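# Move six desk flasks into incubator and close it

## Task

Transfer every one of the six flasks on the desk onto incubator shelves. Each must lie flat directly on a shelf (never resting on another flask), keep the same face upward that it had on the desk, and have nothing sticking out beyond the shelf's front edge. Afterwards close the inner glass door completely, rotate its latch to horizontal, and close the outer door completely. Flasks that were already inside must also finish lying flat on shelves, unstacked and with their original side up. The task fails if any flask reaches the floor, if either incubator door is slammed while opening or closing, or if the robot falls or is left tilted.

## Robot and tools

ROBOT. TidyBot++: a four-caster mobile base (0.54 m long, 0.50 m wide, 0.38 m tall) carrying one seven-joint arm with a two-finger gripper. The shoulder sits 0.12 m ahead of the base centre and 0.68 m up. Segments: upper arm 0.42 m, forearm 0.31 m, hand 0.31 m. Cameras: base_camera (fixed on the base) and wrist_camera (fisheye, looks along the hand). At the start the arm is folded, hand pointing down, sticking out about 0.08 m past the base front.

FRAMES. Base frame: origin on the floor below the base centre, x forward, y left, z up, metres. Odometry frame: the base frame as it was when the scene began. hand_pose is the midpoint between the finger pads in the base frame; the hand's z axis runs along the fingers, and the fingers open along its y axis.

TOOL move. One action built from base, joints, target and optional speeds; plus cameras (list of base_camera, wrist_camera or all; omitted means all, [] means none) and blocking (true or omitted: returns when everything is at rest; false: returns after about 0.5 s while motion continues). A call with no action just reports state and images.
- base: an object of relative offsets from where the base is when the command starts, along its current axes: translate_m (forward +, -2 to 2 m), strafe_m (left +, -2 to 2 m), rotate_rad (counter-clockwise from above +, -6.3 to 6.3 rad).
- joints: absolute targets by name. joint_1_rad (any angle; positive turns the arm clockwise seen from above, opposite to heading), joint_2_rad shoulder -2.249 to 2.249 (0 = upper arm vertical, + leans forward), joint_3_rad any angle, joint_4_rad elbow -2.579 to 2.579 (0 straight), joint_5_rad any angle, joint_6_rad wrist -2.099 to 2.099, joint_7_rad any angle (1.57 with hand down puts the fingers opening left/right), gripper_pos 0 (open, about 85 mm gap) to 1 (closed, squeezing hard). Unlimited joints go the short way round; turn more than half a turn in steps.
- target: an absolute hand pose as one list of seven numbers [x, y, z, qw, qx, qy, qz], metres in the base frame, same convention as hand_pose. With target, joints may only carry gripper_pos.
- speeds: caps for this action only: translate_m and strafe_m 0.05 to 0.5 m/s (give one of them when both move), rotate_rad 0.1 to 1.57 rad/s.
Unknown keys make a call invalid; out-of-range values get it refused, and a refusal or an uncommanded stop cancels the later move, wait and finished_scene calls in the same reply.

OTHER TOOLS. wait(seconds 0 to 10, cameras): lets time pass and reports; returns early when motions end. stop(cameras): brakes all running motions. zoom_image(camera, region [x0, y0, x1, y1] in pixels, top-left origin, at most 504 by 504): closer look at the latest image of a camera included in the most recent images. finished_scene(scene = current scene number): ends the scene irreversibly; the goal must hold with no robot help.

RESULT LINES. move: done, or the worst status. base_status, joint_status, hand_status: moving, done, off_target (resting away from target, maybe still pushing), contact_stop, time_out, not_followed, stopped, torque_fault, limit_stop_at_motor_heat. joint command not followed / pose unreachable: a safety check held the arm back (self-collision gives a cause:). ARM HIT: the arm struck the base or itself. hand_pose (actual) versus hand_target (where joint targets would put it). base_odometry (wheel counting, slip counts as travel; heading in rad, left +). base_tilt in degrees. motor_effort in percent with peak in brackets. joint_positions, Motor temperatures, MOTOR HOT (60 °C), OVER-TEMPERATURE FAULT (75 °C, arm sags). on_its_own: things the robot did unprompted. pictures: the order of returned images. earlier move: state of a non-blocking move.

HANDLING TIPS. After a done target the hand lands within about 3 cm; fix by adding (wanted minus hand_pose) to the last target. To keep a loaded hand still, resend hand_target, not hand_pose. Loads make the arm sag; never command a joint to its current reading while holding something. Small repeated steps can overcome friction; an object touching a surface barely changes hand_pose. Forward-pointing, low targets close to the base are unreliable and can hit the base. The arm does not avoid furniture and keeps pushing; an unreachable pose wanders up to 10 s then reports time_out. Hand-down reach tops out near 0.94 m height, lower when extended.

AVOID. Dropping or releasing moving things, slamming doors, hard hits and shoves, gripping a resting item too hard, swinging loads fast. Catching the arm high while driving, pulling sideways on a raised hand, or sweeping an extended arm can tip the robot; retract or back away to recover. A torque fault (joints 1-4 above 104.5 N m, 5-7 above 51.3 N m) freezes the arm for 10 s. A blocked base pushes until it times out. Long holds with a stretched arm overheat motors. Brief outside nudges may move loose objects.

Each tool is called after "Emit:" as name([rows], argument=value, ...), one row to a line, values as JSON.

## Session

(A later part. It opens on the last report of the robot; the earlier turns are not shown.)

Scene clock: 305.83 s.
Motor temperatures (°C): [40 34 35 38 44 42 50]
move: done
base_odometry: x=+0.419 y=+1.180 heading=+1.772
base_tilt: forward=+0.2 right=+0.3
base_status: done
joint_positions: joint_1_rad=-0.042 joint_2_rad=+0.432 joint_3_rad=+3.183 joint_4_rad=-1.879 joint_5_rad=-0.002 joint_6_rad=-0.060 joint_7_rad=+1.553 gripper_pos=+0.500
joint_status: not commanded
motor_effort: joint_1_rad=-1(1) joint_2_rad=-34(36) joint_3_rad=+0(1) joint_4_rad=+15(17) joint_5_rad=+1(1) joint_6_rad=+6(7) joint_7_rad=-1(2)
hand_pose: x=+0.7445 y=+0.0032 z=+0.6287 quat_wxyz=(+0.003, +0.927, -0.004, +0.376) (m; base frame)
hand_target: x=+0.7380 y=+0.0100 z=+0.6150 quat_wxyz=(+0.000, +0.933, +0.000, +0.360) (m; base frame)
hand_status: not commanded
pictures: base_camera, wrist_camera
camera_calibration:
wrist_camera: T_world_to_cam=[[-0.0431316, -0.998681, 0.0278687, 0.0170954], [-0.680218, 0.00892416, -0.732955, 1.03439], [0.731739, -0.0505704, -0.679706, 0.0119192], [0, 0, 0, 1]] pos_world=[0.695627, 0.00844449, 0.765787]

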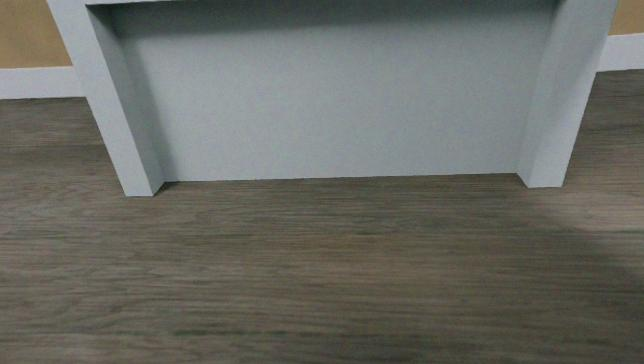

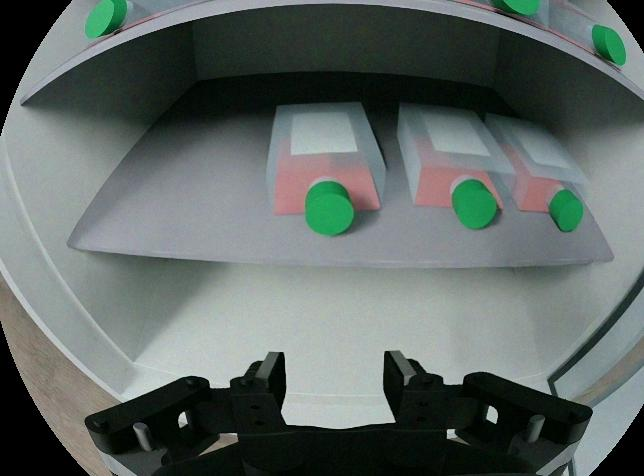

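Emit:
move(base={"translate_m": -0.25}, speeds={"translate_m": 0.25}, cameras=[])

Emit:
move(base={"translate_m": -1.50, "strafe_m": 1.334}, target=[0.66, 0.15, 1.04, 0.114, 0.843, -0.1974, 0.487], joints={"gripper_pos": 0.0}, cameras=[])

Emit:
move(base={"rotate_rad": 0.633})

Scene clock: 308.97 s.
Motor temperatures (°C): [40 34 35 38 44 42 50]
move: done
base_odometry: x=+0.469 y=+0.935 heading=+1.772
base_tilt: forward=+0.2 right=+0.3
base_status: done
joint_positions: joint_1_rad=-0.042 joint_2_rad=+0.432 joint_3_rad=+3.183 joint_4_rad=-1.879 joint_5_rad=-0.002 joint_6_rad=-0.060 joint_7_rad=+1.553 gripper_pos=+0.500
joint_status: not commanded
motor_effort: joint_1_rad=+0(1) joint_2_rad=-33(35) joint_3_rad=+0(1) joint_4_rad=+15(17) joint_5_rad=+0(1) joint_6_rad=+6(7) joint_7_rad=-1(2)
hand_pose: x=+0.7444 y=+0.0032 z=+0.6282 quat_wxyz=(+0.003, +0.927, -0.004, +0.376) (m; base frame)
hand_target: x=+0.7380 y=+0.0100 z=+0.6150 quat_wxyz=(+0.000, +0.933, +0.000, +0.360) (m; base frame)
hand_status: not commanded
pictures: none
No camera images: "cameras" was empty.

Scene clock: 313.93 s.
Motor temperatures (°C): [40 34 35 38 44 42 50]
move: done
base_odometry: x=-0.537 y=-0.802 heading=+1.772
base_tilt: forward=+0.2 right=+0.3
base_status: done
joint_positions: joint_1_rad=-0.791 joint_2_rad=+0.276 joint_3_rad=+3.224 joint_4_rad=-0.993 joint_5_rad=+0.853 joint_6_rad=-1.377 joint_7_rad=+0.555 gripper_pos=+0.000
joint_status: all done
motor_effort: joint_1_rad=+0(4) joint_2_rad=-30(39) joint_3_rad=+2(3) joint_4_rad=+17(19) joint_5_rad=+7(7) joint_6_rad=+3(6) joint_7_rad=-1(1)
hand_pose: x=+0.6670 y=+0.1799 z=+1.0113 quat_wxyz=(+0.105, +0.865, -0.153, +0.467) (m; base frame)
hand_target: x=+0.6600 y=+0.1500 z=+1.0400 quat_wxyz=(+0.114, +0.843, -0.197, +0.487) (m; base frame)
hand_status: done (0.042 m and 6.2 deg from the pose sent, 0.445 m and 30.2 deg at the start)
pictures: none
No camera images: "cameras" was empty.

Scene clock: 315.53 s.
Motor temperatures (°C): [40 34 35 38 44 42 50]
move: done
base_odometry: x=-0.538 y=-0.802 heading=+2.405
base_tilt: forward=+0.2 right=+0.3
base_status: done
joint_positions: joint_1_rad=-0.804 joint_2_rad=+0.276 joint_3_rad=+3.233 joint_4_rad=-0.993 joint_5_rad=+0.858 joint_6_rad=-1.380 joint_7_rad=+0.555 gripper_pos=+0.000
joint_status: not commanded
motor_effort: joint_1_rad=+0(5) joint_2_rad=-30(33) joint_3_rad=+2(5) joint_4_rad=+18(18) joint_5_rad=+7(8) joint_6_rad=+3(4) joint_7_rad=-2(2)
hand_pose: x=+0.6655 y=+0.1813 z=+1.0128 quat_wxyz=(+0.106, +0.864, -0.151, +0.469) (m; base frame)
hand_target: x=+0.6600 y=+0.1500 z=+1.0400 quat_wxyz=(+0.114, +0.843, -0.197, +0.487) (m; base frame)
hand_status: not commanded
pictures: base_camera, wrist_camera
camera_calibration:
wrist_camera: T_world_to_cam=[[-0.39599, -0.916419, 0.0580436, 0.370229], [-0.472011, 0.148923, -0.868923, 1.23432], [0.787653, -0.371482, -0.491532, 0.170226], [0, 0, 0, 1]] pos_world=[0.595139, 0.218702, 1.13471]

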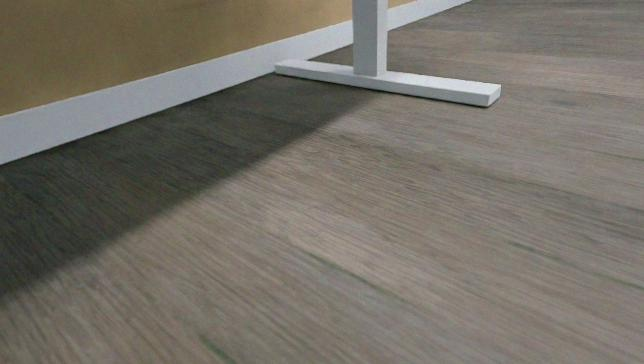

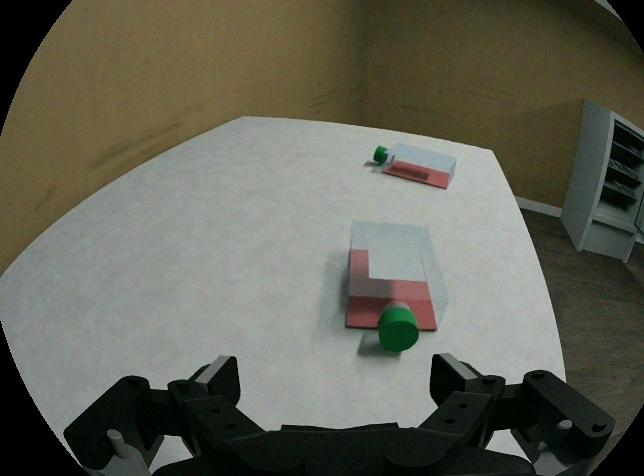

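Emit:
move()

Scene clock: 316.20 s.
Motor temperatures (°C): [40 34 35 38 44 42 50]
base_odometry: x=-0.538 y=-0.802 heading=+2.405
base_tilt: forward=+0.2 right=+0.3
base_status: done
joint_positions: joint_1_rad=-0.804 joint_2_rad=+0.276 joint_3_rad=+3.233 joint_4_rad=-0.993 joint_5_rad=+0.858 joint_6_rad=-1.380 joint_7_rad=+0.555 gripper_pos=+0.000
joint_status: not commanded
motor_effort: joint_1_rad=+0(5) joint_2_rad=-30(33) joint_3_rad=+2(5) joint_4_rad=+17(18) joint_5_rad=+7(8) joint_6_rad=+4(4) joint_7_rad=-1(2)
hand_pose: x=+0.6655 y=+0.1813 z=+1.0128 quat_wxyz=(+0.106, +0.864, -0.151, +0.469) (m; base frame)
hand_target: x=+0.6600 y=+0.1500 z=+1.0400 quat_wxyz=(+0.114, +0.843, -0.197, +0.487) (m; base frame)
hand_status: not commanded
pictures: base_camera, wrist_camera
camera_calibration:
wrist_camera: T_world_to_cam=[[-0.39599, -0.916419, 0.0580436, 0.370229], [-0.472011, 0.148923, -0.868923, 1.23432], [0.787653, -0.371482, -0.491532, 0.170226], [0, 0, 0, 1]] pos_world=[0.595139, 0.218702, 1.13471]

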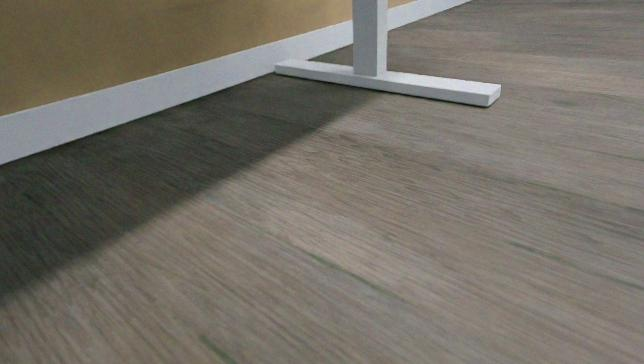

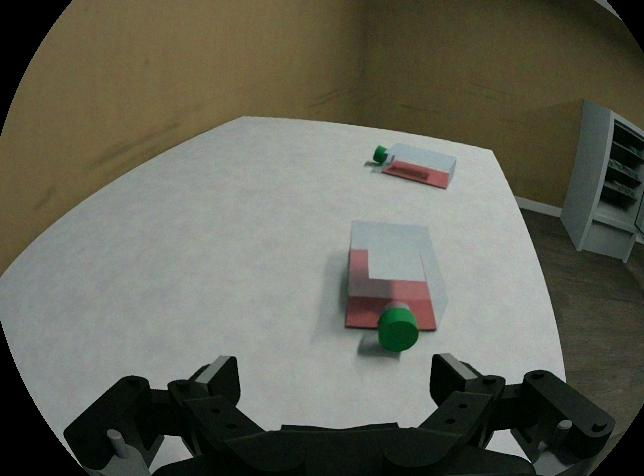

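Emit:
zoom_image(camera="wrist_camera", region=[310, 200, 480, 370])

Scaled by 2.965.

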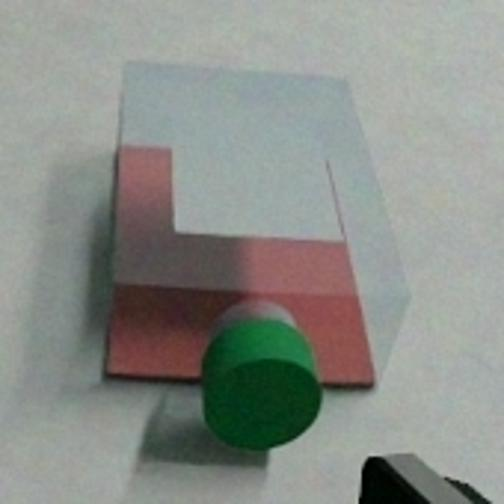

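Emit:
move(target=[0.635, 0.125, 1.04, 0.1334, 0.8346, -0.231, 0.4819], cameras=["wrist_camera"])

Scene clock: 317.67 s.
Motor temperatures (°C): [40 34 35 38 44 42 50]
move: done
base_odometry: x=-0.538 y=-0.802 heading=+2.405
base_tilt: forward=+0.2 right=+0.3
base_status: not commanded
joint_positions: joint_1_rad=-0.791 joint_2_rad=+0.239 joint_3_rad=+3.203 joint_4_rad=-1.009 joint_5_rad=+0.915 joint_6_rad=-1.455 joint_7_rad=+0.485 gripper_pos=+0.000
joint_status: not commanded
motor_effort: joint_1_rad=+0(1) joint_2_rad=-28(32) joint_3_rad=+2(2) joint_4_rad=+16(18) joint_5_rad=+7(8) joint_6_rad=+3(4) joint_7_rad=-1(1)
hand_pose: x=+0.6449 y=+0.1512 z=+1.0264 quat_wxyz=(+0.119, +0.851, -0.198, +0.472) (m; base frame)
hand_target: x=+0.6350 y=+0.1250 z=+1.0400 quat_wxyz=(+0.133, +0.835, -0.231, +0.482) (m; base frame)
hand_status: done (0.031 m and 4.7 deg from the pose sent, 0.070 m and 10.3 deg at the start)
pictures: wrist_camera
camera_calibration:
wrist_camera: T_world_to_cam=[[-0.482293, -0.87541, 0.0324288, 0.409485], [-0.43506, 0.20723, -0.87623, 1.21576], [0.76034, -0.436708, -0.480801, 0.198391], [0, 0, 0, 1]] pos_world=[0.575577, 0.193163, 1.1474]

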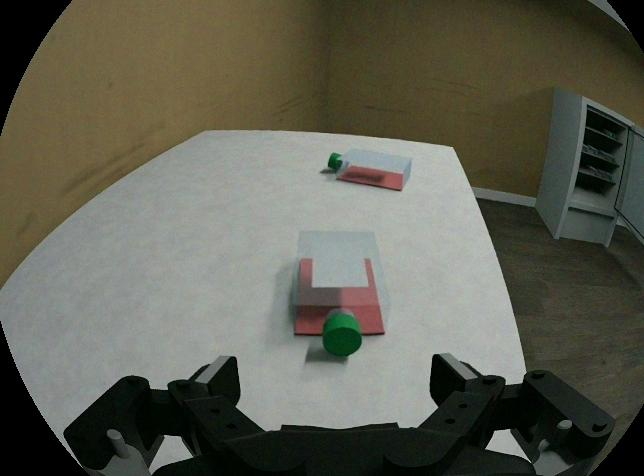

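Emit:
move(target=[0.635, 0.125, 0.956, 0.1334, 0.8346, -0.231, 0.4819], cameras=[])

Emit:
move(target=[0.695, 0.089, 0.956, 0.1334, 0.8346, -0.231, 0.4819], cameras=["wrist_camera"])

Scene clock: 319.63 s.
Motor temperatures (°C): [40 34 35 38 44 42 50]
move: done
base_odometry: x=-0.538 y=-0.802 heading=+2.405
base_tilt: forward=+0.2 right=+0.3
base_status: not commanded
joint_positions: joint_1_rad=-0.715 joint_2_rad=+0.208 joint_3_rad=+3.106 joint_4_rad=-1.320 joint_5_rad=+0.976 joint_6_rad=-1.399 joint_7_rad=+0.234 gripper_pos=+0.000
joint_status: not commanded
motor_effort: joint_1_rad=+0(1) joint_2_rad=-28(29) joint_3_rad=+1(2) joint_4_rad=+16(18) joint_5_rad=+7(9) joint_6_rad=+1(4) joint_7_rad=-1(2)
hand_pose: x=+0.6301 y=+0.1280 z=+0.9356 quat_wxyz=(+0.152, +0.851, -0.226, +0.449) (m; base frame)
hand_target: x=+0.6350 y=+0.1250 z=+0.9560 quat_wxyz=(+0.133, +0.835, -0.231, +0.482) (m; base frame)
hand_status: done (0.021 m and 4.7 deg from the pose sent, 0.076 m and 4.7 deg at the start)
pictures: none
No camera images: "cameras" was empty.

Scene clock: 321.03 s.
Motor temperatures (°C): [40 34 35 38 44 42 50]
move: done
base_odometry: x=-0.538 y=-0.802 heading=+2.405
base_tilt: forward=+0.2 right=+0.3
base_status: not commanded
joint_positions: joint_1_rad=-0.661 joint_2_rad=+0.216 joint_3_rad=+3.220 joint_4_rad=-1.291 joint_5_rad=+0.976 joint_6_rad=-1.246 joint_7_rad=+0.270 gripper_pos=+0.000
joint_status: not commanded
motor_effort: joint_1_rad=+0(2) joint_2_rad=-28(28) joint_3_rad=+1(2) joint_4_rad=+18(19) joint_5_rad=+7(8) joint_6_rad=+2(2) joint_7_rad=-1(2)
hand_pose: x=+0.6796 y=+0.0850 z=+0.9580 quat_wxyz=(+0.140, +0.830, -0.244, +0.482) (m; base frame)
hand_target: x=+0.6950 y=+0.0890 z=+0.9560 quat_wxyz=(+0.133, +0.835, -0.231, +0.482) (m; base frame)
hand_status: done (0.016 m and 1.7 deg from the pose sent, 0.078 m and 4.7 deg at the start)
pictures: wrist_camera
camera_calibration:
wrist_camera: T_world_to_cam=[[-0.571464, -0.820553, 0.0110007, 0.446888], [-0.375704, 0.24969, -0.892469, 1.15627], [0.729572, -0.514148, -0.450974, 0.10914], [0, 0, 0, 1]] pos_world=[0.610169, 0.134102, 1.07624]

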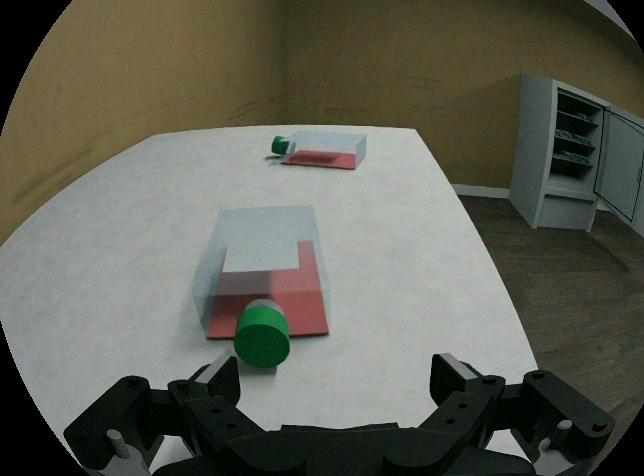

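Emit:
move(target=[0.70, 0.130, 0.949, 0.114, 0.8432, -0.1974, 0.4868], cameras=["wrist_camera"])

Scene clock: 322.20 s.
Motor temperatures (°C): [40 34 35 38 44 42 50]
move: done
base_odometry: x=-0.538 y=-0.802 heading=+2.405
base_tilt: forward=+0.2 right=+0.3
base_status: not commanded
joint_positions: joint_1_rad=-0.693 joint_2_rad=+0.236 joint_3_rad=+3.223 joint_4_rad=-1.289 joint_5_rad=+0.976 joint_6_rad=-1.208 joint_7_rad=+0.271 gripper_pos=+0.000
joint_status: not commanded
motor_effort: joint_1_rad=+0(2) joint_2_rad=-29(30) joint_3_rad=+2(3) joint_4_rad=+17(18) joint_5_rad=+7(8) joint_6_rad=+2(3) joint_7_rad=-1(1)
hand_pose: x=+0.6881 y=+0.1139 z=+0.9518 quat_wxyz=(+0.125, +0.836, -0.218, +0.488) (m; base frame)
hand_target: x=+0.7000 y=+0.1300 z=+0.9490 quat_wxyz=(+0.114, +0.843, -0.197, +0.487) (m; base frame)
hand_status: done (0.020 m and 2.9 deg from the pose sent, 0.050 m and 6.3 deg at the start)
pictures: wrist_camera
camera_calibration:
wrist_camera: T_world_to_cam=[[-0.520452, -0.853824, 0.0106989, 0.444506], [-0.386507, 0.224387, -0.894574, 1.15906], [0.761408, -0.469718, -0.446791, 0.0840156], [0, 0, 0, 1]] pos_world=[0.61536, 0.158915, 1.06965]

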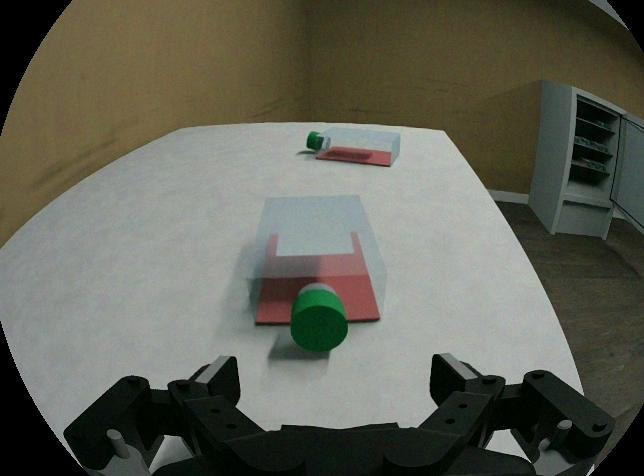

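Emit:
move(target=[0.752, 0.113, 0.937, 0.114, 0.8432, -0.1974, 0.4868], cameras=["wrist_camera"])

Scene clock: 323.40 s.
Motor temperatures (°C): [40 34 35 38 44 42 50]
move: done
base_odometry: x=-0.538 y=-0.802 heading=+2.405
base_tilt: forward=+0.2 right=+0.3
base_status: not commanded
joint_positions: joint_1_rad=-0.693 joint_2_rad=+0.325 joint_3_rad=+3.371 joint_4_rad=-1.216 joint_5_rad=+0.901 joint_6_rad=-1.092 joint_7_rad=+0.361 gripper_pos=+0.000
joint_status: not commanded
motor_effort: joint_1_rad=+0(2) joint_2_rad=-32(34) joint_3_rad=+3(3) joint_4_rad=+18(20) joint_5_rad=+7(8) joint_6_rad=+3(3) joint_7_rad=-1(1)
hand_pose: x=+0.7405 y=+0.0984 z=+0.9414 quat_wxyz=(+0.135, +0.834, -0.210, +0.491) (m; base frame)
hand_target: x=+0.7520 y=+0.1130 z=+0.9370 quat_wxyz=(+0.114, +0.843, -0.197, +0.487) (m; base frame)
hand_status: done (0.019 m and 3.0 deg from the pose sent, 0.066 m and 2.9 deg at the start)
pictures: wrist_camera
camera_calibration:
wrist_camera: T_world_to_cam=[[-0.516841, -0.855469, 0.0323817, 0.435734], [-0.387181, 0.199849, -0.900084, 1.18155], [0.763522, -0.477738, -0.434511, 0.0199333], [0, 0, 0, 1]] pos_world=[0.667459, 0.146148, 1.05804]

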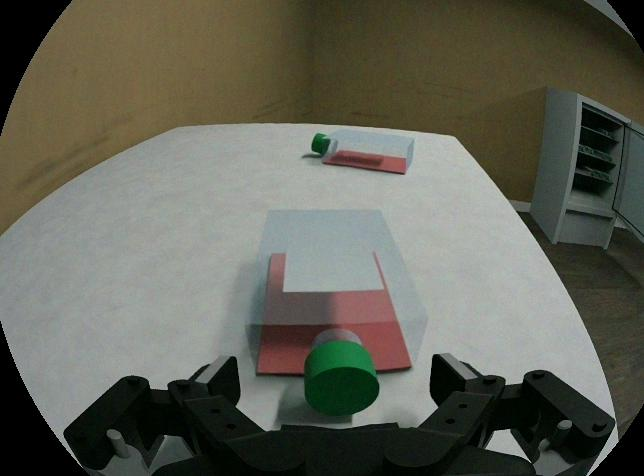

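Emit:
move(joints={"gripper_pos": 0.8}, cameras=["wrist_camera"])

Emit:
move(target=[0.740, 0.115, 1.02, 0.114, 0.8432, -0.1974, 0.4868], cameras=["wrist_camera"])

Scene clock: 324.50 s.
Motor temperatures (°C): [40 34 35 38 44 42 50]
move: off_target
base_odometry: x=-0.538 y=-0.802 heading=+2.405
base_tilt: forward=+0.3 right=+0.3
base_status: not commanded
joint_positions: joint_1_rad=-0.693 joint_2_rad=+0.325 joint_3_rad=+3.371 joint_4_rad=-1.215 joint_5_rad=+0.900 joint_6_rad=-1.090 joint_7_rad=+0.363 gripper_pos=+0.689
joint_status: gripper_pos off_target (ended at +0.689, target +0.800)
motor_effort: joint_1_rad=+0(1) joint_2_rad=-32(33) joint_3_rad=+3(3) joint_4_rad=+18(20) joint_5_rad=+7(8) joint_6_rad=+3(3) joint_7_rad=-1(2)
hand_pose: x=+0.7410 y=+0.0992 z=+0.9418 quat_wxyz=(+0.134, +0.835, -0.209, +0.492) (m; base frame)
hand_target: x=+0.7520 y=+0.1130 z=+0.9370 quat_wxyz=(+0.114, +0.843, -0.197, +0.487) (m; base frame)
hand_status: not commanded
pictures: wrist_camera
camera_calibration:
wrist_camera: T_world_to_cam=[[-0.514422, -0.856964, 0.0313524, 0.435919], [-0.38701, 0.19938, -0.900262, 1.18209], [0.765241, -0.475248, -0.434219, 0.0182541], [0, 0, 0, 1]] pos_world=[0.667757, 0.146558, 1.05845]

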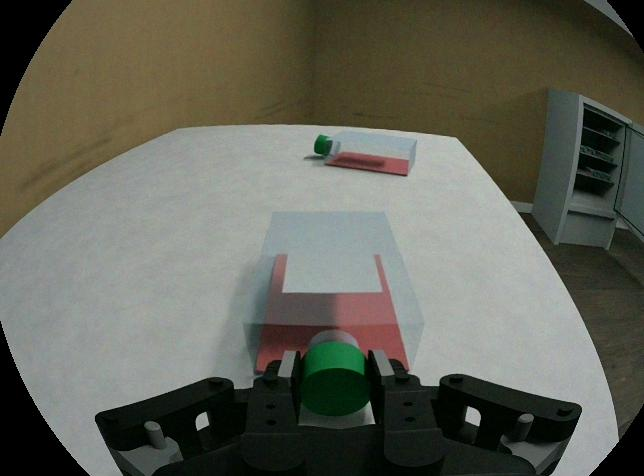

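Scene clock: 325.90 s.
Motor temperatures (°C): [40 34 35 38 44 42 50]
move: done
base_odometry: x=-0.538 y=-0.802 heading=+2.405
base_tilt: forward=+0.2 right=+0.3
base_status: not commanded
joint_positions: joint_1_rad=-0.693 joint_2_rad=+0.341 joint_3_rad=+3.395 joint_4_rad=-0.923 joint_5_rad=+0.788 joint_6_rad=-1.198 joint_7_rad=+0.584 gripper_pos=+0.689
joint_status: not commanded
motor_effort: joint_1_rad=-1(1) joint_2_rad=-33(35) joint_3_rad=+3(4) joint_4_rad=+18(21) joint_5_rad=+7(8) joint_6_rad=+6(6) joint_7_rad=-1(2)
hand_pose: x=+0.7437 y=+0.1097 z=+1.0333 quat_wxyz=(+0.110, +0.828, -0.202, +0.511) (m; base frame)
hand_target: x=+0.7400 y=+0.1150 z=+1.0200 quat_wxyz=(+0.114, +0.843, -0.197, +0.487) (m; base frame)
hand_status: done (0.015 m and 3.3 deg from the pose sent, 0.080 m and 2.9 deg at the start)
pictures: wrist_camera
camera_calibration:
wrist_camera: T_world_to_cam=[[-0.481508, -0.876378, -0.0105805, 0.464498], [-0.353103, 0.205026, -0.912843, 1.25056], [0.802165, -0.435805, -0.408173, 0.00228053], [0, 0, 0, 1]] pos_world=[0.663407, 0.151672, 1.14741]

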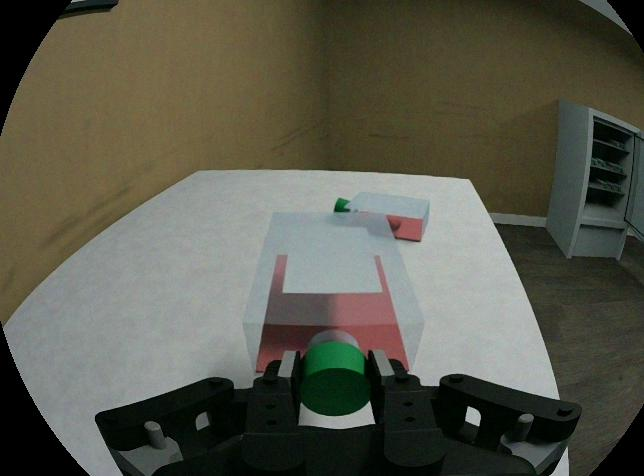

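Emit:
move(base={"translate_m": -0.25}, cameras=[])

Emit:
move(base={"translate_m": 0.73, "strafe_m": -1.84, "rotate_rad": -0.634}, speeds={"rotate_rad": 0.3}, target=[0.64, 0.0, 1.0, 0, 0.866, 0, 0.5])

Scene clock: 328.17 s.
Motor temperatures (°C): [40 34 35 38 44 42 50]
move: done
base_odometry: x=-0.352 y=-0.970 heading=+2.406
base_tilt: forward=+0.2 right=+0.3
base_status: done
joint_positions: joint_1_rad=-0.697 joint_2_rad=+0.353 joint_3_rad=+3.399 joint_4_rad=-0.922 joint_5_rad=+0.785 joint_6_rad=-1.204 joint_7_rad=+0.587 gripper_pos=+0.689
joint_status: not commanded
motor_effort: joint_1_rad=+0(3) joint_2_rad=-34(37) joint_3_rad=+3(4) joint_4_rad=+18(20) joint_5_rad=+6(8) joint_6_rad=+5(6) joint_7_rad=-1(2)
hand_pose: x=+0.7456 y=+0.1128 z=+1.0260 quat_wxyz=(+0.115, +0.831, -0.199, +0.506) (m; base frame)
hand_target: x=+0.7400 y=+0.1150 z=+1.0200 quat_wxyz=(+0.114, +0.843, -0.197, +0.487) (m; base frame)
hand_status: not commanded
pictures: none
No camera images: "cameras" was empty.

Scene clock: 333.23 s.
Motor temperatures (°C): [40 34 35 38 44 42 50]
move: done
base_odometry: x=+0.342 y=+0.884 heading=+1.771
base_tilt: forward=+0.2 right=+0.3
base_status: done
joint_positions: joint_1_rad=-0.026 joint_2_rad=-0.111 joint_3_rad=+3.179 joint_4_rad=-1.508 joint_5_rad=+0.059 joint_6_rad=-0.746 joint_7_rad=+1.526 gripper_pos=+0.689
joint_status: not commanded
motor_effort: joint_1_rad=+0(6) joint_2_rad=-19(36) joint_3_rad=+1(7) joint_4_rad=+21(22) joint_5_rad=+1(8) joint_6_rad=+8(9) joint_7_rad=-1(2)
hand_pose: x=+0.6439 y=-0.0183 z=+0.9861 quat_wxyz=(+0.018, +0.877, -0.016, +0.479) (m; base frame)
hand_target: x=+0.6400 y=+0.0000 z=+1.0000 quat_wxyz=(+0.000, +0.866, +0.000, +0.500) (m; base frame)
hand_status: done (0.023 m and 3.9 deg from the pose sent, 0.157 m and 26.8 deg at the start)
pictures: base_camera, wrist_camera
camera_calibration:
wrist_camera: T_world_to_cam=[[-0.0837921, -0.995959, 0.0323112, 0.00315244], [-0.496387, 0.0136023, -0.867995, 1.24297], [0.864048, -0.08877, -0.495521, 0.0598572], [0, 0, 0, 1]] pos_world=[0.565538, -0.00845404, 1.10845]

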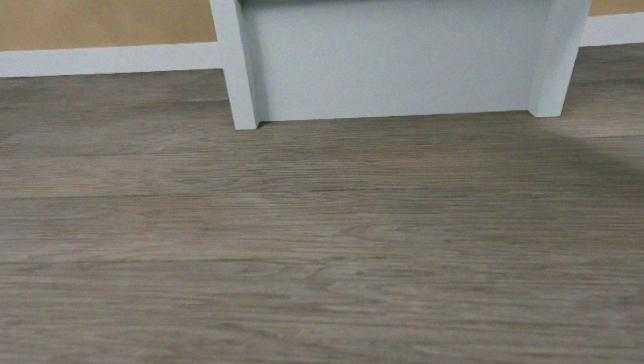

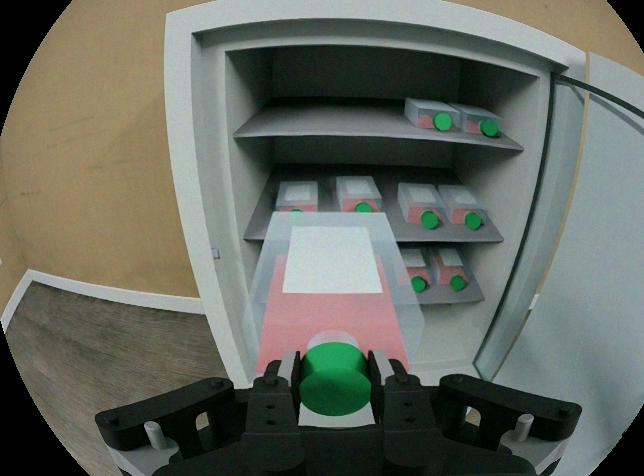

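Emit:
move(target=[0.68, 0.015, 0.80, 0, 0.866, 0, 0.5], cameras=[])

Emit:
move(target=[0.70, 0.015, 0.65, 0, 0.866, 0, 0.5])

Scene clock: 335.60 s.
Motor temperatures (°C): [40 34 35 38 44 42 50]
move: done
base_odometry: x=+0.342 y=+0.884 heading=+1.771
base_tilt: forward=+0.2 right=+0.3
base_status: not commanded
joint_positions: joint_1_rad=-0.371 joint_2_rad=+0.010 joint_3_rad=+3.468 joint_4_rad=-2.016 joint_5_rad=+0.550 joint_6_rad=-0.091 joint_7_rad=+0.984 gripper_pos=+0.689
joint_status: not commanded
motor_effort: joint_1_rad=+0(1) joint_2_rad=-22(24) joint_3_rad=+1(1) joint_4_rad=+19(22) joint_5_rad=+1(2) joint_6_rad=+7(9) joint_7_rad=-1(1)
hand_pose: x=+0.6770 y=+0.0124 z=+0.8065 quat_wxyz=(+0.001, +0.868, -0.009, +0.497) (m; base frame)
hand_target: x=+0.6800 y=+0.0150 z=+0.8000 quat_wxyz=(+0.000, +0.866, +0.000, +0.500) (m; base frame)
hand_status: done (0.008 m and 1.1 deg from the pose sent, 0.192 m and 3.9 deg at the start)
pictures: none
No camera images: "cameras" was empty.

Scene clock: 337.43 s.
Motor temperatures (°C): [40 34 35 38 44 42 50]
move: done
base_odometry: x=+0.342 y=+0.884 heading=+1.771
base_tilt: forward=+0.2 right=+0.3
base_status: not commanded
joint_positions: joint_1_rad=-0.093 joint_2_rad=+0.355 joint_3_rad=+3.207 joint_4_rad=-2.220 joint_5_rad=+0.008 joint_6_rad=+0.462 joint_7_rad=+1.536 gripper_pos=+0.689
joint_status: not commanded
motor_effort: joint_1_rad=+0(1) joint_2_rad=-30(32) joint_3_rad=+0(2) joint_4_rad=+13(20) joint_5_rad=-1(1) joint_6_rad=+9(9) joint_7_rad=+0(2)
hand_pose: x=+0.7008 y=+0.0201 z=+0.6504 quat_wxyz=(-0.006, +0.871, +0.009, +0.492) (m; base frame)
hand_target: x=+0.7000 y=+0.0150 z=+0.6500 quat_wxyz=(+0.000, +0.866, +0.000, +0.500) (m; base frame)
hand_status: done (0.005 m and 1.6 deg from the pose sent, 0.158 m and 1.1 deg at the start)
pictures: base_camera, wrist_camera
camera_calibration:
wrist_camera: T_world_to_cam=[[-0.0174459, -0.99976, 0.0132602, 0.0230015], [-0.471195, -0.00347619, -0.882022, 0.971167], [0.881857, -0.0216358, -0.471021, -0.181987], [0, 0, 0, 1]] pos_world=[0.618497, 0.0224345, 0.770567]

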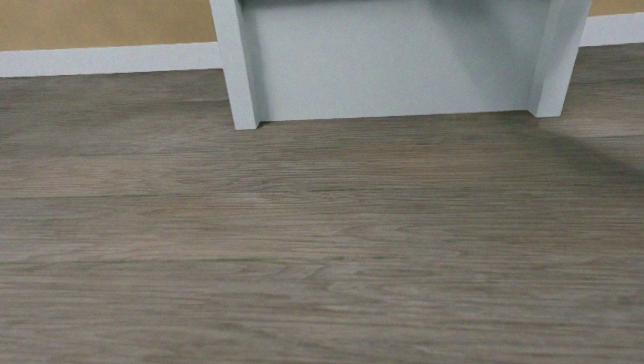

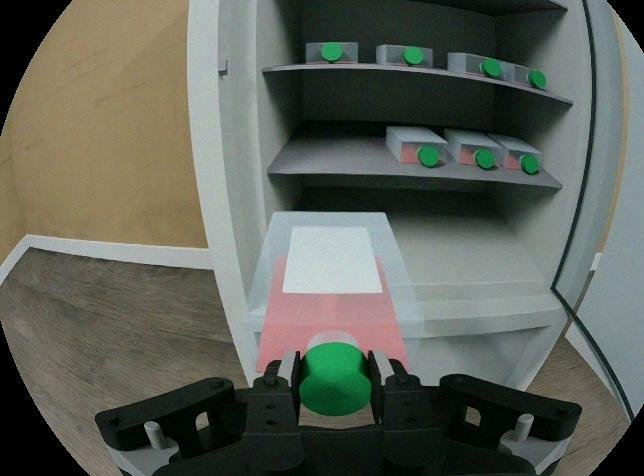

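Emit:
move(base={"translate_m": 0.25, "strafe_m": -0.014}, speeds={"translate_m": 0.25}, cameras=["wrist_camera"])

Scene clock: 339.60 s.
Motor temperatures (°C): [40 34 35 38 44 42 50]
move: done
base_odometry: x=+0.306 y=+1.132 heading=+1.771
base_tilt: forward=+0.2 right=+0.3
base_status: done
joint_positions: joint_1_rad=-0.093 joint_2_rad=+0.356 joint_3_rad=+3.206 joint_4_rad=-2.224 joint_5_rad=+0.007 joint_6_rad=+0.467 joint_7_rad=+1.538 gripper_pos=+0.689
joint_status: not commanded
motor_effort: joint_1_rad=+0(1) joint_2_rad=-29(31) joint_3_rad=+1(1) joint_4_rad=+13(15) joint_5_rad=+1(1) joint_6_rad=+8(9) joint_7_rad=-1(1)
hand_pose: x=+0.7002 y=+0.0201 z=+0.6499 quat_wxyz=(-0.006, +0.870, +0.009, +0.492) (m; base frame)
hand_target: x=+0.7000 y=+0.0150 z=+0.6500 quat_wxyz=(+0.000, +0.866, +0.000, +0.500) (m; base frame)
hand_status: not commanded
pictures: wrist_camera
camera_calibration:
wrist_camera: T_world_to_cam=[[-0.0173989, -0.999754, 0.0137771, 0.0226706], [-0.470293, -0.00397671, -0.882502, 0.970133], [0.882339, -0.0218338, -0.470108, -0.182645], [0, 0, 0, 1]] pos_world=[0.617796, 0.0225351, 0.769969]

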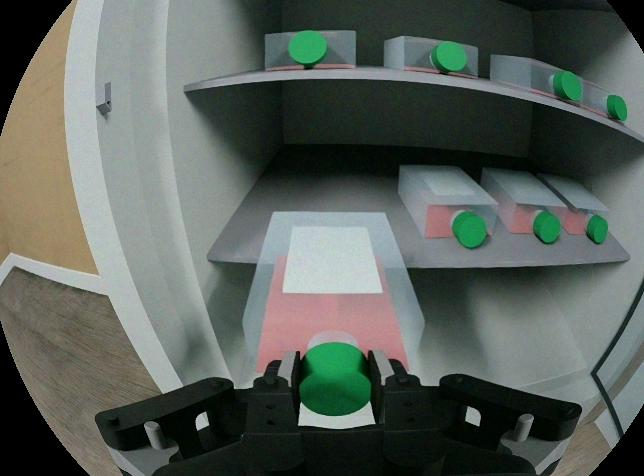

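Emit:
move(base={"translate_m": 0.182}, speeds={"translate_m": 0.12}, cameras=["wrist_camera"])

Scene clock: 341.90 s.
Motor temperatures (°C): [40 34 35 38 44 42 50]
move: done
base_odometry: x=+0.270 y=+1.311 heading=+1.771
base_tilt: forward=+0.3 right=+0.3
base_status: done
joint_positions: joint_1_rad=-0.093 joint_2_rad=+0.356 joint_3_rad=+3.206 joint_4_rad=-2.225 joint_5_rad=+0.007 joint_6_rad=+0.468 joint_7_rad=+1.539 gripper_pos=+0.689
joint_status: not commanded
motor_effort: joint_1_rad=+0(1) joint_2_rad=-29(31) joint_3_rad=+0(1) joint_4_rad=+13(15) joint_5_rad=+0(1) joint_6_rad=+8(9) joint_7_rad=-1(2)
hand_pose: x=+0.6996 y=+0.0201 z=+0.6491 quat_wxyz=(-0.006, +0.871, +0.009, +0.492) (m; base frame)
hand_target: x=+0.7000 y=+0.0150 z=+0.6500 quat_wxyz=(+0.000, +0.866, +0.000, +0.500) (m; base frame)
hand_status: not commanded
pictures: wrist_camera
camera_calibration:
wrist_camera: T_world_to_cam=[[-0.0172856, -0.999753, 0.013975, 0.0224497], [-0.471478, -0.00417538, -0.881868, 0.969525], [0.881708, -0.0218325, -0.471289, -0.181238], [0, 0, 0, 1]] pos_world=[0.617297, 0.0225355, 0.769264]

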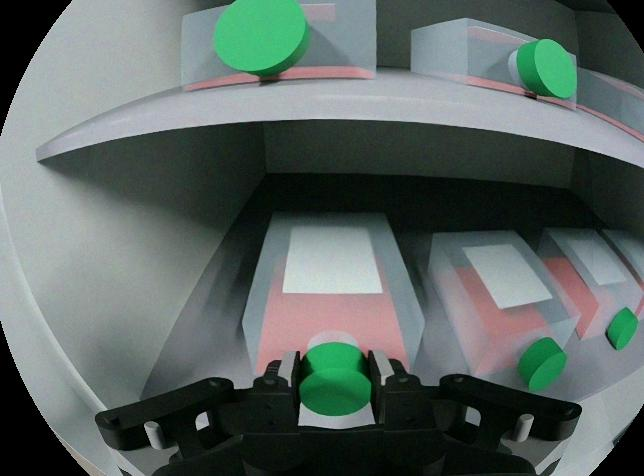

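Emit:
move(target=[0.70, 0.015, 0.633, 0, 0.866, 0, 0.5], cameras=[])

Emit:
move(target=[0.70, 0.015, 0.622, 0, 0.866, 0, 0.5], cameras=[])

Emit:
move(target=[0.70, 0.015, 0.614, 0, 0.866, 0, 0.5], cameras=["wrist_camera"])

Scene clock: 342.83 s.
Motor temperatures (°C): [40 34 35 37 44 42 50]
move: done
base_odometry: x=+0.270 y=+1.311 heading=+1.771
base_tilt: forward=+0.2 right=+0.3
base_status: not commanded
joint_positions: joint_1_rad=-0.093 joint_2_rad=+0.395 joint_3_rad=+3.206 joint_4_rad=-2.238 joint_5_rad=+0.007 joint_6_rad=+0.533 joint_7_rad=+1.539 gripper_pos=+0.689
joint_status: not commanded
motor_effort: joint_1_rad=+0(1) joint_2_rad=-30(31) joint_3_rad=+1(1) joint_4_rad=+12(14) joint_5_rad=+0(1) joint_6_rad=+9(9) joint_7_rad=-1(1)
hand_pose: x=+0.7032 y=+0.0206 z=+0.6386 quat_wxyz=(-0.005, +0.867, +0.010, +0.498) (m; base frame)
hand_target: x=+0.7000 y=+0.0150 z=+0.6330 quat_wxyz=(+0.000, +0.866, +0.000, +0.500) (m; base frame)
hand_status: done (0.009 m and 1.3 deg from the pose sent, 0.017 m and 1.6 deg at the start)
pictures: none
No camera images: "cameras" was empty.

Scene clock: 343.53 s.
Motor temperatures (°C): [40 34 35 37 44 42 50]
move: done
base_odometry: x=+0.270 y=+1.311 heading=+1.771
base_tilt: forward=+0.2 right=+0.3
base_status: not commanded
joint_positions: joint_1_rad=-0.092 joint_2_rad=+0.424 joint_3_rad=+3.206 joint_4_rad=-2.248 joint_5_rad=+0.007 joint_6_rad=+0.575 joint_7_rad=+1.539 gripper_pos=+0.689
joint_status: not commanded
motor_effort: joint_1_rad=+0(1) joint_2_rad=-30(32) joint_3_rad=+1(1) joint_4_rad=+13(13) joint_5_rad=+0(1) joint_6_rad=+8(9) joint_7_rad=-1(1)
hand_pose: x=+0.7040 y=+0.0209 z=+0.6289 quat_wxyz=(-0.005, +0.866, +0.011, +0.499) (m; base frame)
hand_target: x=+0.7000 y=+0.0150 z=+0.6220 quat_wxyz=(+0.000, +0.866, +0.000, +0.500) (m; base frame)
hand_status: done (0.010 m and 1.4 deg from the pose sent, 0.018 m and 1.3 deg at the start)
pictures: none
No camera images: "cameras" was empty.

Scene clock: 344.17 s.
Motor temperatures (°C): [40 34 35 37 44 42 50]
move: done
base_odometry: x=+0.270 y=+1.311 heading=+1.771
base_tilt: forward=+0.3 right=+0.3
base_status: not commanded
joint_positions: joint_1_rad=-0.092 joint_2_rad=+0.445 joint_3_rad=+3.206 joint_4_rad=-2.254 joint_5_rad=+0.007 joint_6_rad=+0.606 joint_7_rad=+1.539 gripper_pos=+0.689
joint_status: not commanded
motor_effort: joint_1_rad=+0(1) joint_2_rad=-30(31) joint_3_rad=+0(1) joint_4_rad=+11(12) joint_5_rad=+0(1) joint_6_rad=+8(9) joint_7_rad=-1(2)
hand_pose: x=+0.7049 y=+0.0211 z=+0.6226 quat_wxyz=(-0.005, +0.865, +0.011, +0.501) (m; base frame)
hand_target: x=+0.7000 y=+0.0150 z=+0.6140 quat_wxyz=(+0.000, +0.866, +0.000, +0.500) (m; base frame)
hand_status: done (0.012 m and 1.4 deg from the pose sent, 0.016 m and 1.4 deg at the start)
pictures: wrist_camera
camera_calibration:
wrist_camera: T_world_to_cam=[[-0.0141088, -0.999754, 0.0170998, 0.0197211], [-0.452271, -0.00887141, -0.891836, 0.941431], [0.891769, -0.0203165, -0.452035, -0.217561], [0, 0, 0, 1]] pos_world=[0.620075, 0.023648, 0.74092]

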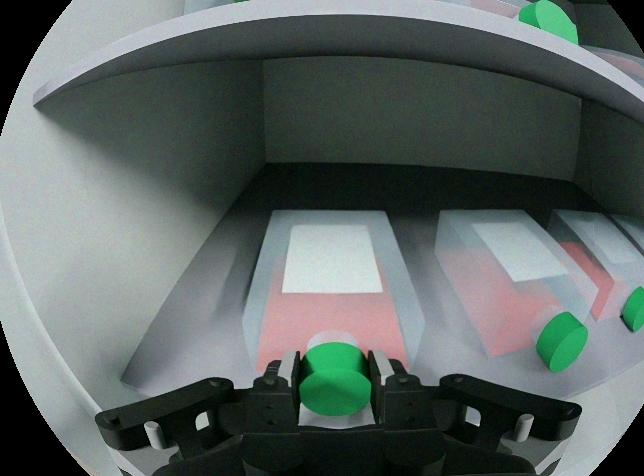

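Emit:
move(target=[0.70, 0.015, 0.607, 0, 0.866, 0, 0.5], cameras=[])

Emit:
move(target=[0.70, 0.015, 0.601, 0, 0.866, 0, 0.5], cameras=[])

Emit:
move(target=[0.70, 0.015, 0.595, 0, 0.866, 0, 0.5], cameras=["wrist_camera"])

Scene clock: 344.93 s.
Motor temperatures (°C): [40 34 35 37 44 42 50]
move: done
base_odometry: x=+0.270 y=+1.311 heading=+1.771
base_tilt: forward=+0.2 right=+0.3
base_status: not commanded
joint_positions: joint_1_rad=-0.092 joint_2_rad=+0.458 joint_3_rad=+3.205 joint_4_rad=-2.259 joint_5_rad=+0.007 joint_6_rad=+0.636 joint_7_rad=+1.539 gripper_pos=+0.689
joint_status: not commanded
motor_effort: joint_1_rad=+0(1) joint_2_rad=-30(31) joint_3_rad=+0(1) joint_4_rad=+11(12) joint_5_rad=+0(1) joint_6_rad=+8(8) joint_7_rad=-1(2)
hand_pose: x=+0.7067 y=+0.0213 z=+0.6208 quat_wxyz=(-0.005, +0.862, +0.012, +0.506) (m; base frame)
hand_target: x=+0.7000 y=+0.0150 z=+0.6070 quat_wxyz=(+0.000, +0.866, +0.000, +0.500) (m; base frame)
hand_status: done (0.017 m and 1.7 deg from the pose sent, 0.017 m and 1.4 deg at the start)
pictures: none
No camera images: "cameras" was empty.

Scene clock: 345.53 s.
Motor temperatures (°C): [40 34 35 37 44 42 50]
move: done
base_odometry: x=+0.270 y=+1.311 heading=+1.771
base_tilt: forward=+0.2 right=+0.3
base_status: not commanded
joint_positions: joint_1_rad=-0.092 joint_2_rad=+0.469 joint_3_rad=+3.205 joint_4_rad=-2.261 joint_5_rad=+0.007 joint_6_rad=+0.661 joint_7_rad=+1.539 gripper_pos=+0.689
joint_status: not commanded
motor_effort: joint_1_rad=+0(1) joint_2_rad=-29(30) joint_3_rad=+0(1) joint_4_rad=+10(11) joint_5_rad=+0(1) joint_6_rad=+7(8) joint_7_rad=-1(2)
hand_pose: x=+0.7088 y=+0.0214 z=+0.6204 quat_wxyz=(-0.005, +0.859, +0.012, +0.511) (m; base frame)
hand_target: x=+0.7000 y=+0.0150 z=+0.6010 quat_wxyz=(+0.000, +0.866, +0.000, +0.500) (m; base frame)
hand_status: done (0.022 m and 2.1 deg from the pose sent, 0.022 m and 1.7 deg at the start)
pictures: none
No camera images: "cameras" was empty.

Scene clock: 346.13 s.
Motor temperatures (°C): [40 34 35 37 44 42 50]
move: done
base_odometry: x=+0.270 y=+1.311 heading=+1.771
base_tilt: forward=+0.2 right=+0.3
base_status: not commanded
joint_positions: joint_1_rad=-0.092 joint_2_rad=+0.481 joint_3_rad=+3.205 joint_4_rad=-2.263 joint_5_rad=+0.007 joint_6_rad=+0.687 joint_7_rad=+1.539 gripper_pos=+0.689
joint_status: not commanded
motor_effort: joint_1_rad=+0(1) joint_2_rad=-28(29) joint_3_rad=+0(1) joint_4_rad=+9(10) joint_5_rad=+0(1) joint_6_rad=+7(7) joint_7_rad=-1(1)
hand_pose: x=+0.7111 y=+0.0216 z=+0.6199 quat_wxyz=(-0.005, +0.856, +0.012, +0.517) (m; base frame)
hand_target: x=+0.7000 y=+0.0150 z=+0.5950 quat_wxyz=(+0.000, +0.866, +0.000, +0.500) (m; base frame)
hand_status: done (0.028 m and 2.7 deg from the pose sent, 0.028 m and 2.1 deg at the start)
pictures: wrist_camera
camera_calibration:
wrist_camera: T_world_to_cam=[[-0.0129799, -0.999775, 0.0167584, 0.0197023], [-0.419584, -0.00976702, -0.907664, 0.928479], [0.907624, -0.018813, -0.419363, -0.255847], [0, 0, 0, 1]] pos_world=[0.622043, 0.0239531, 0.735124]

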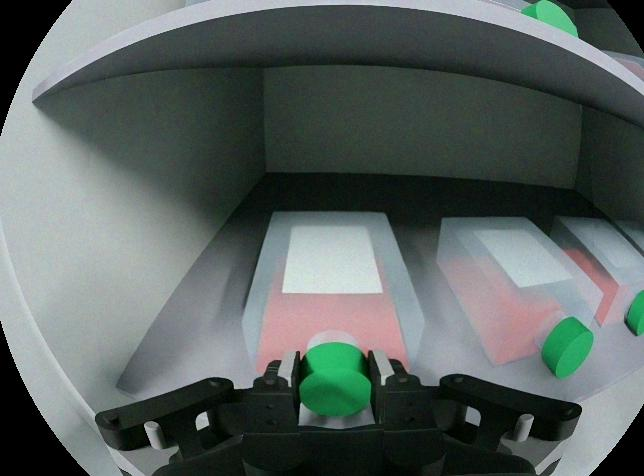

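Emit:
move(target=[0.70, 0.015, 0.604, 0, 0.866, 0, 0.5], cameras=[])

Emit:
move(joints={"gripper_pos": 0.5}, cameras=["wrist_camera"])

Emit:
move(base={"translate_m": -0.14}, speeds={"translate_m": 0.12}, cameras=["wrist_camera"])

Scene clock: 346.93 s.
Motor temperatures (°C): [40 34 35 37 44 42 50]
move: done
base_odometry: x=+0.270 y=+1.311 heading=+1.771
base_tilt: forward=+0.2 right=+0.3
base_status: not commanded
joint_positions: joint_1_rad=-0.092 joint_2_rad=+0.481 joint_3_rad=+3.205 joint_4_rad=-2.263 joint_5_rad=+0.007 joint_6_rad=+0.687 joint_7_rad=+1.539 gripper_pos=+0.689
joint_status: not commanded
motor_effort: joint_1_rad=+0(1) joint_2_rad=-28(29) joint_3_rad=+0(1) joint_4_rad=+10(10) joint_5_rad=+1(1) joint_6_rad=+7(7) joint_7_rad=-1(1)
hand_pose: x=+0.7111 y=+0.0216 z=+0.6200 quat_wxyz=(-0.005, +0.856, +0.012, +0.517) (m; base frame)
hand_target: x=+0.7000 y=+0.0150 z=+0.6040 quat_wxyz=(+0.000, +0.866, +0.000, +0.500) (m; base frame)
hand_status: done (0.021 m and 2.7 deg from the pose sent, 0.020 m and 2.7 deg at the start)
pictures: none
No camera images: "cameras" was empty.

Scene clock: 347.63 s.
Motor temperatures (°C): [40 34 35 37 44 42 50]
move: done
base_odometry: x=+0.270 y=+1.311 heading=+1.771
base_tilt: forward=+0.2 right=+0.3
base_status: not commanded
joint_positions: joint_1_rad=-0.091 joint_2_rad=+0.481 joint_3_rad=+3.205 joint_4_rad=-2.263 joint_5_rad=+0.007 joint_6_rad=+0.687 joint_7_rad=+1.539 gripper_pos=+0.500
joint_status: all done
motor_effort: joint_1_rad=+0(1) joint_2_rad=-30(30) joint_3_rad=+0(1) joint_4_rad=+11(11) joint_5_rad=-1(1) joint_6_rad=+8(9) joint_7_rad=-1(1)
hand_pose: x=+0.7111 y=+0.0218 z=+0.6200 quat_wxyz=(-0.005, +0.856, +0.012, +0.517) (m; base frame)
hand_target: x=+0.7000 y=+0.0150 z=+0.6040 quat_wxyz=(+0.000, +0.866, +0.000, +0.500) (m; base frame)
hand_status: not commanded
pictures: wrist_camera
camera_calibration:
wrist_camera: T_world_to_cam=[[-0.0126175, -0.999783, 0.0165894, 0.0197992], [-0.41958, -0.00976568, -0.907666, 0.928528], [0.907631, -0.0184131, -0.419366, -0.255721], [0, 0, 0, 1]] pos_world=[0.621943, 0.024154, 0.735224]

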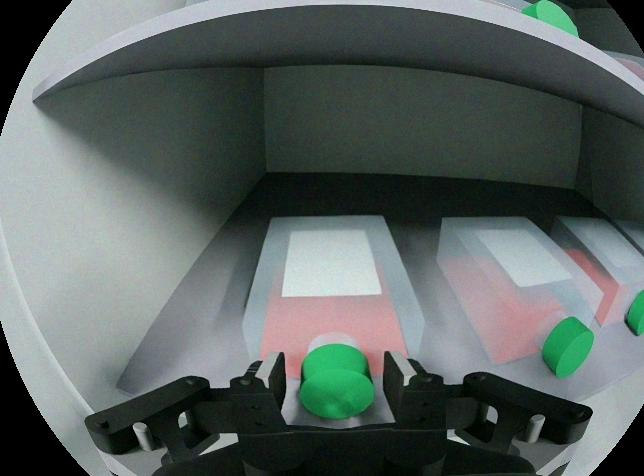

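Scene clock: 349.40 s.
Motor temperatures (°C): [40 34 35 37 44 42 50]
move: done
base_odometry: x=+0.298 y=+1.174 heading=+1.771
base_tilt: forward=+0.2 right=+0.3
base_status: done
joint_positions: joint_1_rad=-0.090 joint_2_rad=+0.481 joint_3_rad=+3.204 joint_4_rad=-2.267 joint_5_rad=+0.007 joint_6_rad=+0.687 joint_7_rad=+1.539 gripper_pos=+0.500
joint_status: not commanded
motor_effort: joint_1_rad=-1(1) joint_2_rad=-30(33) joint_3_rad=+0(1) joint_4_rad=+10(12) joint_5_rad=+0(1) joint_6_rad=+8(8) joint_7_rad=-1(2)
hand_pose: x=+0.7094 y=+0.0217 z=+0.6183 quat_wxyz=(-0.006, +0.857, +0.012, +0.515) (m; base frame)
hand_target: x=+0.7000 y=+0.0150 z=+0.6040 quat_wxyz=(+0.000, +0.866, +0.000, +0.500) (m; base frame)
hand_status: not commanded
pictures: wrist_camera
camera_calibration:
wrist_camera: T_world_to_cam=[[-0.0127651, -0.999788, 0.0161863, 0.0200925], [-0.423188, -0.00926464, -0.905995, 0.927837], [0.905952, -0.018415, -0.422979, -0.251493], [0, 0, 0, 1]] pos_world=[0.620746, 0.024053, 0.733913]

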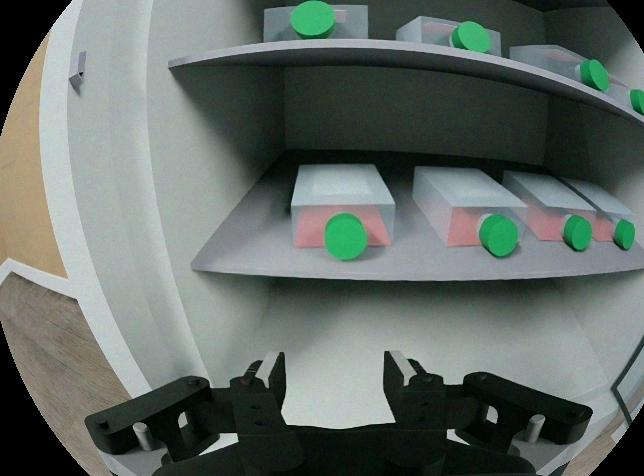

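Emit:
move(base={"translate_m": -0.3}, cameras=[])

Emit:
move(base={"translate_m": 0.378, "strafe_m": 1.843, "rotate_rad": 3.0}, speeds={"rotate_rad": 0.8}, target=[0.62, 0.0, 1.06, 0, 0.866, 0, 0.5])

Scene clock: 353.13 s.
Motor temperatures (°C): [40 34 35 37 44 42 50]
move: done
base_odometry: x=+0.358 y=+0.880 heading=+1.771
base_tilt: forward=+0.2 right=+0.3
base_status: done
joint_positions: joint_1_rad=-0.090 joint_2_rad=+0.481 joint_3_rad=+3.203 joint_4_rad=-2.270 joint_5_rad=+0.007 joint_6_rad=+0.687 joint_7_rad=+1.539 gripper_pos=+0.500
joint_status: not commanded
motor_effort: joint_1_rad=+0(1) joint_2_rad=-29(32) joint_3_rad=+1(1) joint_4_rad=+10(12) joint_5_rad=+0(1) joint_6_rad=+8(8) joint_7_rad=-1(2)
hand_pose: x=+0.7077 y=+0.0216 z=+0.6168 quat_wxyz=(-0.006, +0.858, +0.012, +0.513) (m; base frame)
hand_target: x=+0.7000 y=+0.0150 z=+0.6040 quat_wxyz=(+0.000, +0.866, +0.000, +0.500) (m; base frame)
hand_status: not commanded
pictures: none
No camera images: "cameras" was empty.

Scene clock: 358.47 s.
Motor temperatures (°C): [40 34 35 37 44 42 50]
move: done
base_odometry: x=-1.524 y=+0.883 heading=-1.511
base_tilt: forward=+0.2 right=+0.3
base_status: done
joint_positions: joint_1_rad=-0.030 joint_2_rad=-0.127 joint_3_rad=+3.179 joint_4_rad=-1.355 joint_5_rad=+0.007 joint_6_rad=-0.860 joint_7_rad=+1.539 gripper_pos=+0.500
joint_status: not commanded
motor_effort: joint_1_rad=-1(6) joint_2_rad=-17(33) joint_3_rad=+0(3) joint_4_rad=+20(21) joint_5_rad=+0(2) joint_6_rad=+7(9) joint_7_rad=-1(2)
hand_pose: x=+0.6328 y=-0.0060 z=+1.0505 quat_wxyz=(-0.005, +0.864, -0.018, +0.502) (m; base frame)
hand_target: x=+0.6200 y=+0.0000 z=+1.0600 quat_wxyz=(+0.000, +0.866, +0.000, +0.500) (m; base frame)
hand_status: done (0.017 m and 2.2 deg from the pose sent, 0.452 m and 2.3 deg at the start)
pictures: base_camera, wrist_camera
camera_calibration:
wrist_camera: T_world_to_cam=[[-0.0646524, -0.997837, -0.0118613, 0.0466619], [-0.449347, 0.0397231, -0.892474, 1.28935], [0.891015, -0.0523707, -0.450943, 0.0388474], [0, 0, 0, 1]] pos_world=[0.547767, -0.00262149, 1.16878]

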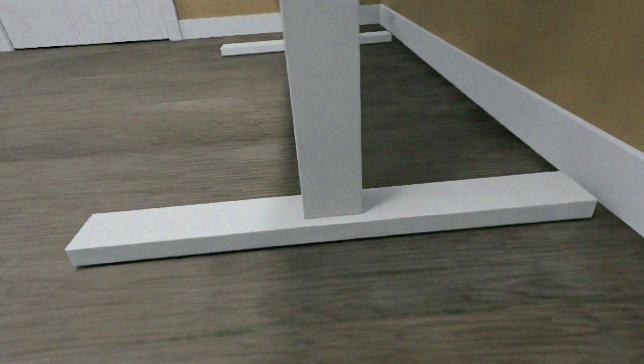

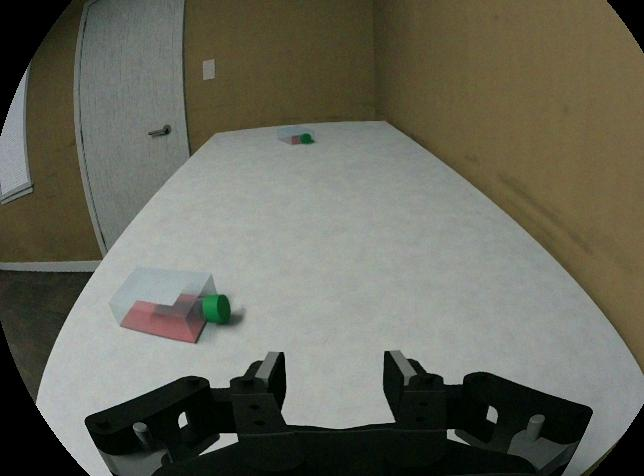

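Emit:
move(target=[0.66, 0.24, 1.0, 0, 0.866, 0, 0.5], joints={"gripper_pos": 1.0}, cameras=["wrist_camera"])

Scene clock: 361.40 s.
Motor temperatures (°C): [40 34 35 37 44 42 50]
move: done
base_odometry: x=-1.524 y=+0.883 heading=-1.511
base_tilt: forward=+0.2 right=+0.3
base_status: not commanded
joint_positions: joint_1_rad=-0.593 joint_2_rad=+0.112 joint_3_rad=+3.027 joint_4_rad=-1.287 joint_5_rad=+0.725 joint_6_rad=-0.957 joint_7_rad=+0.714 gripper_pos=+0.999
joint_status: all done
motor_effort: joint_1_rad=+0(2) joint_2_rad=-26(28) joint_3_rad=+0(2) joint_4_rad=+19(21) joint_5_rad=+5(6) joint_6_rad=+5(8) joint_7_rad=-1(1)
hand_pose: x=+0.6596 y=+0.2363 z=+0.9949 quat_wxyz=(-0.011, +0.869, +0.010, +0.495) (m; base frame)
hand_target: x=+0.6600 y=+0.2400 z=+1.0000 quat_wxyz=(+0.000, +0.866, +0.000, +0.500) (m; base frame)
hand_status: done (0.006 m and 1.9 deg from the pose sent, 0.253 m and 2.2 deg at the start)
pictures: wrist_camera
camera_calibration:
wrist_camera: T_world_to_cam=[[-0.00947573, -0.999939, 0.00571184, 0.236135], [-0.465854, -0.000639918, -0.884861, 1.25502], [0.884811, -0.0110456, -0.465819, 0.0116586], [0, 0, 0, 1]] pos_world=[0.576577, 0.237053, 1.1146]

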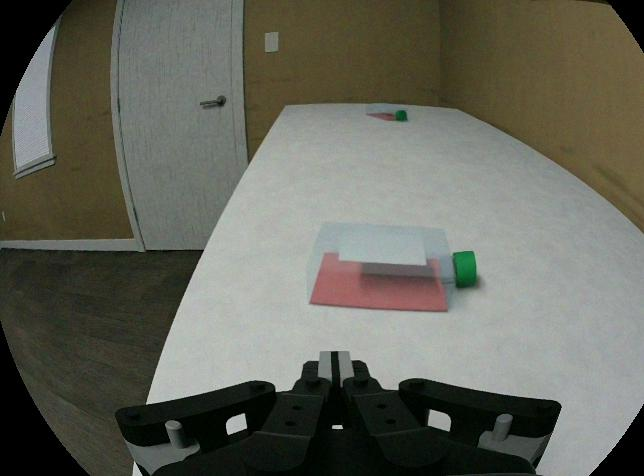

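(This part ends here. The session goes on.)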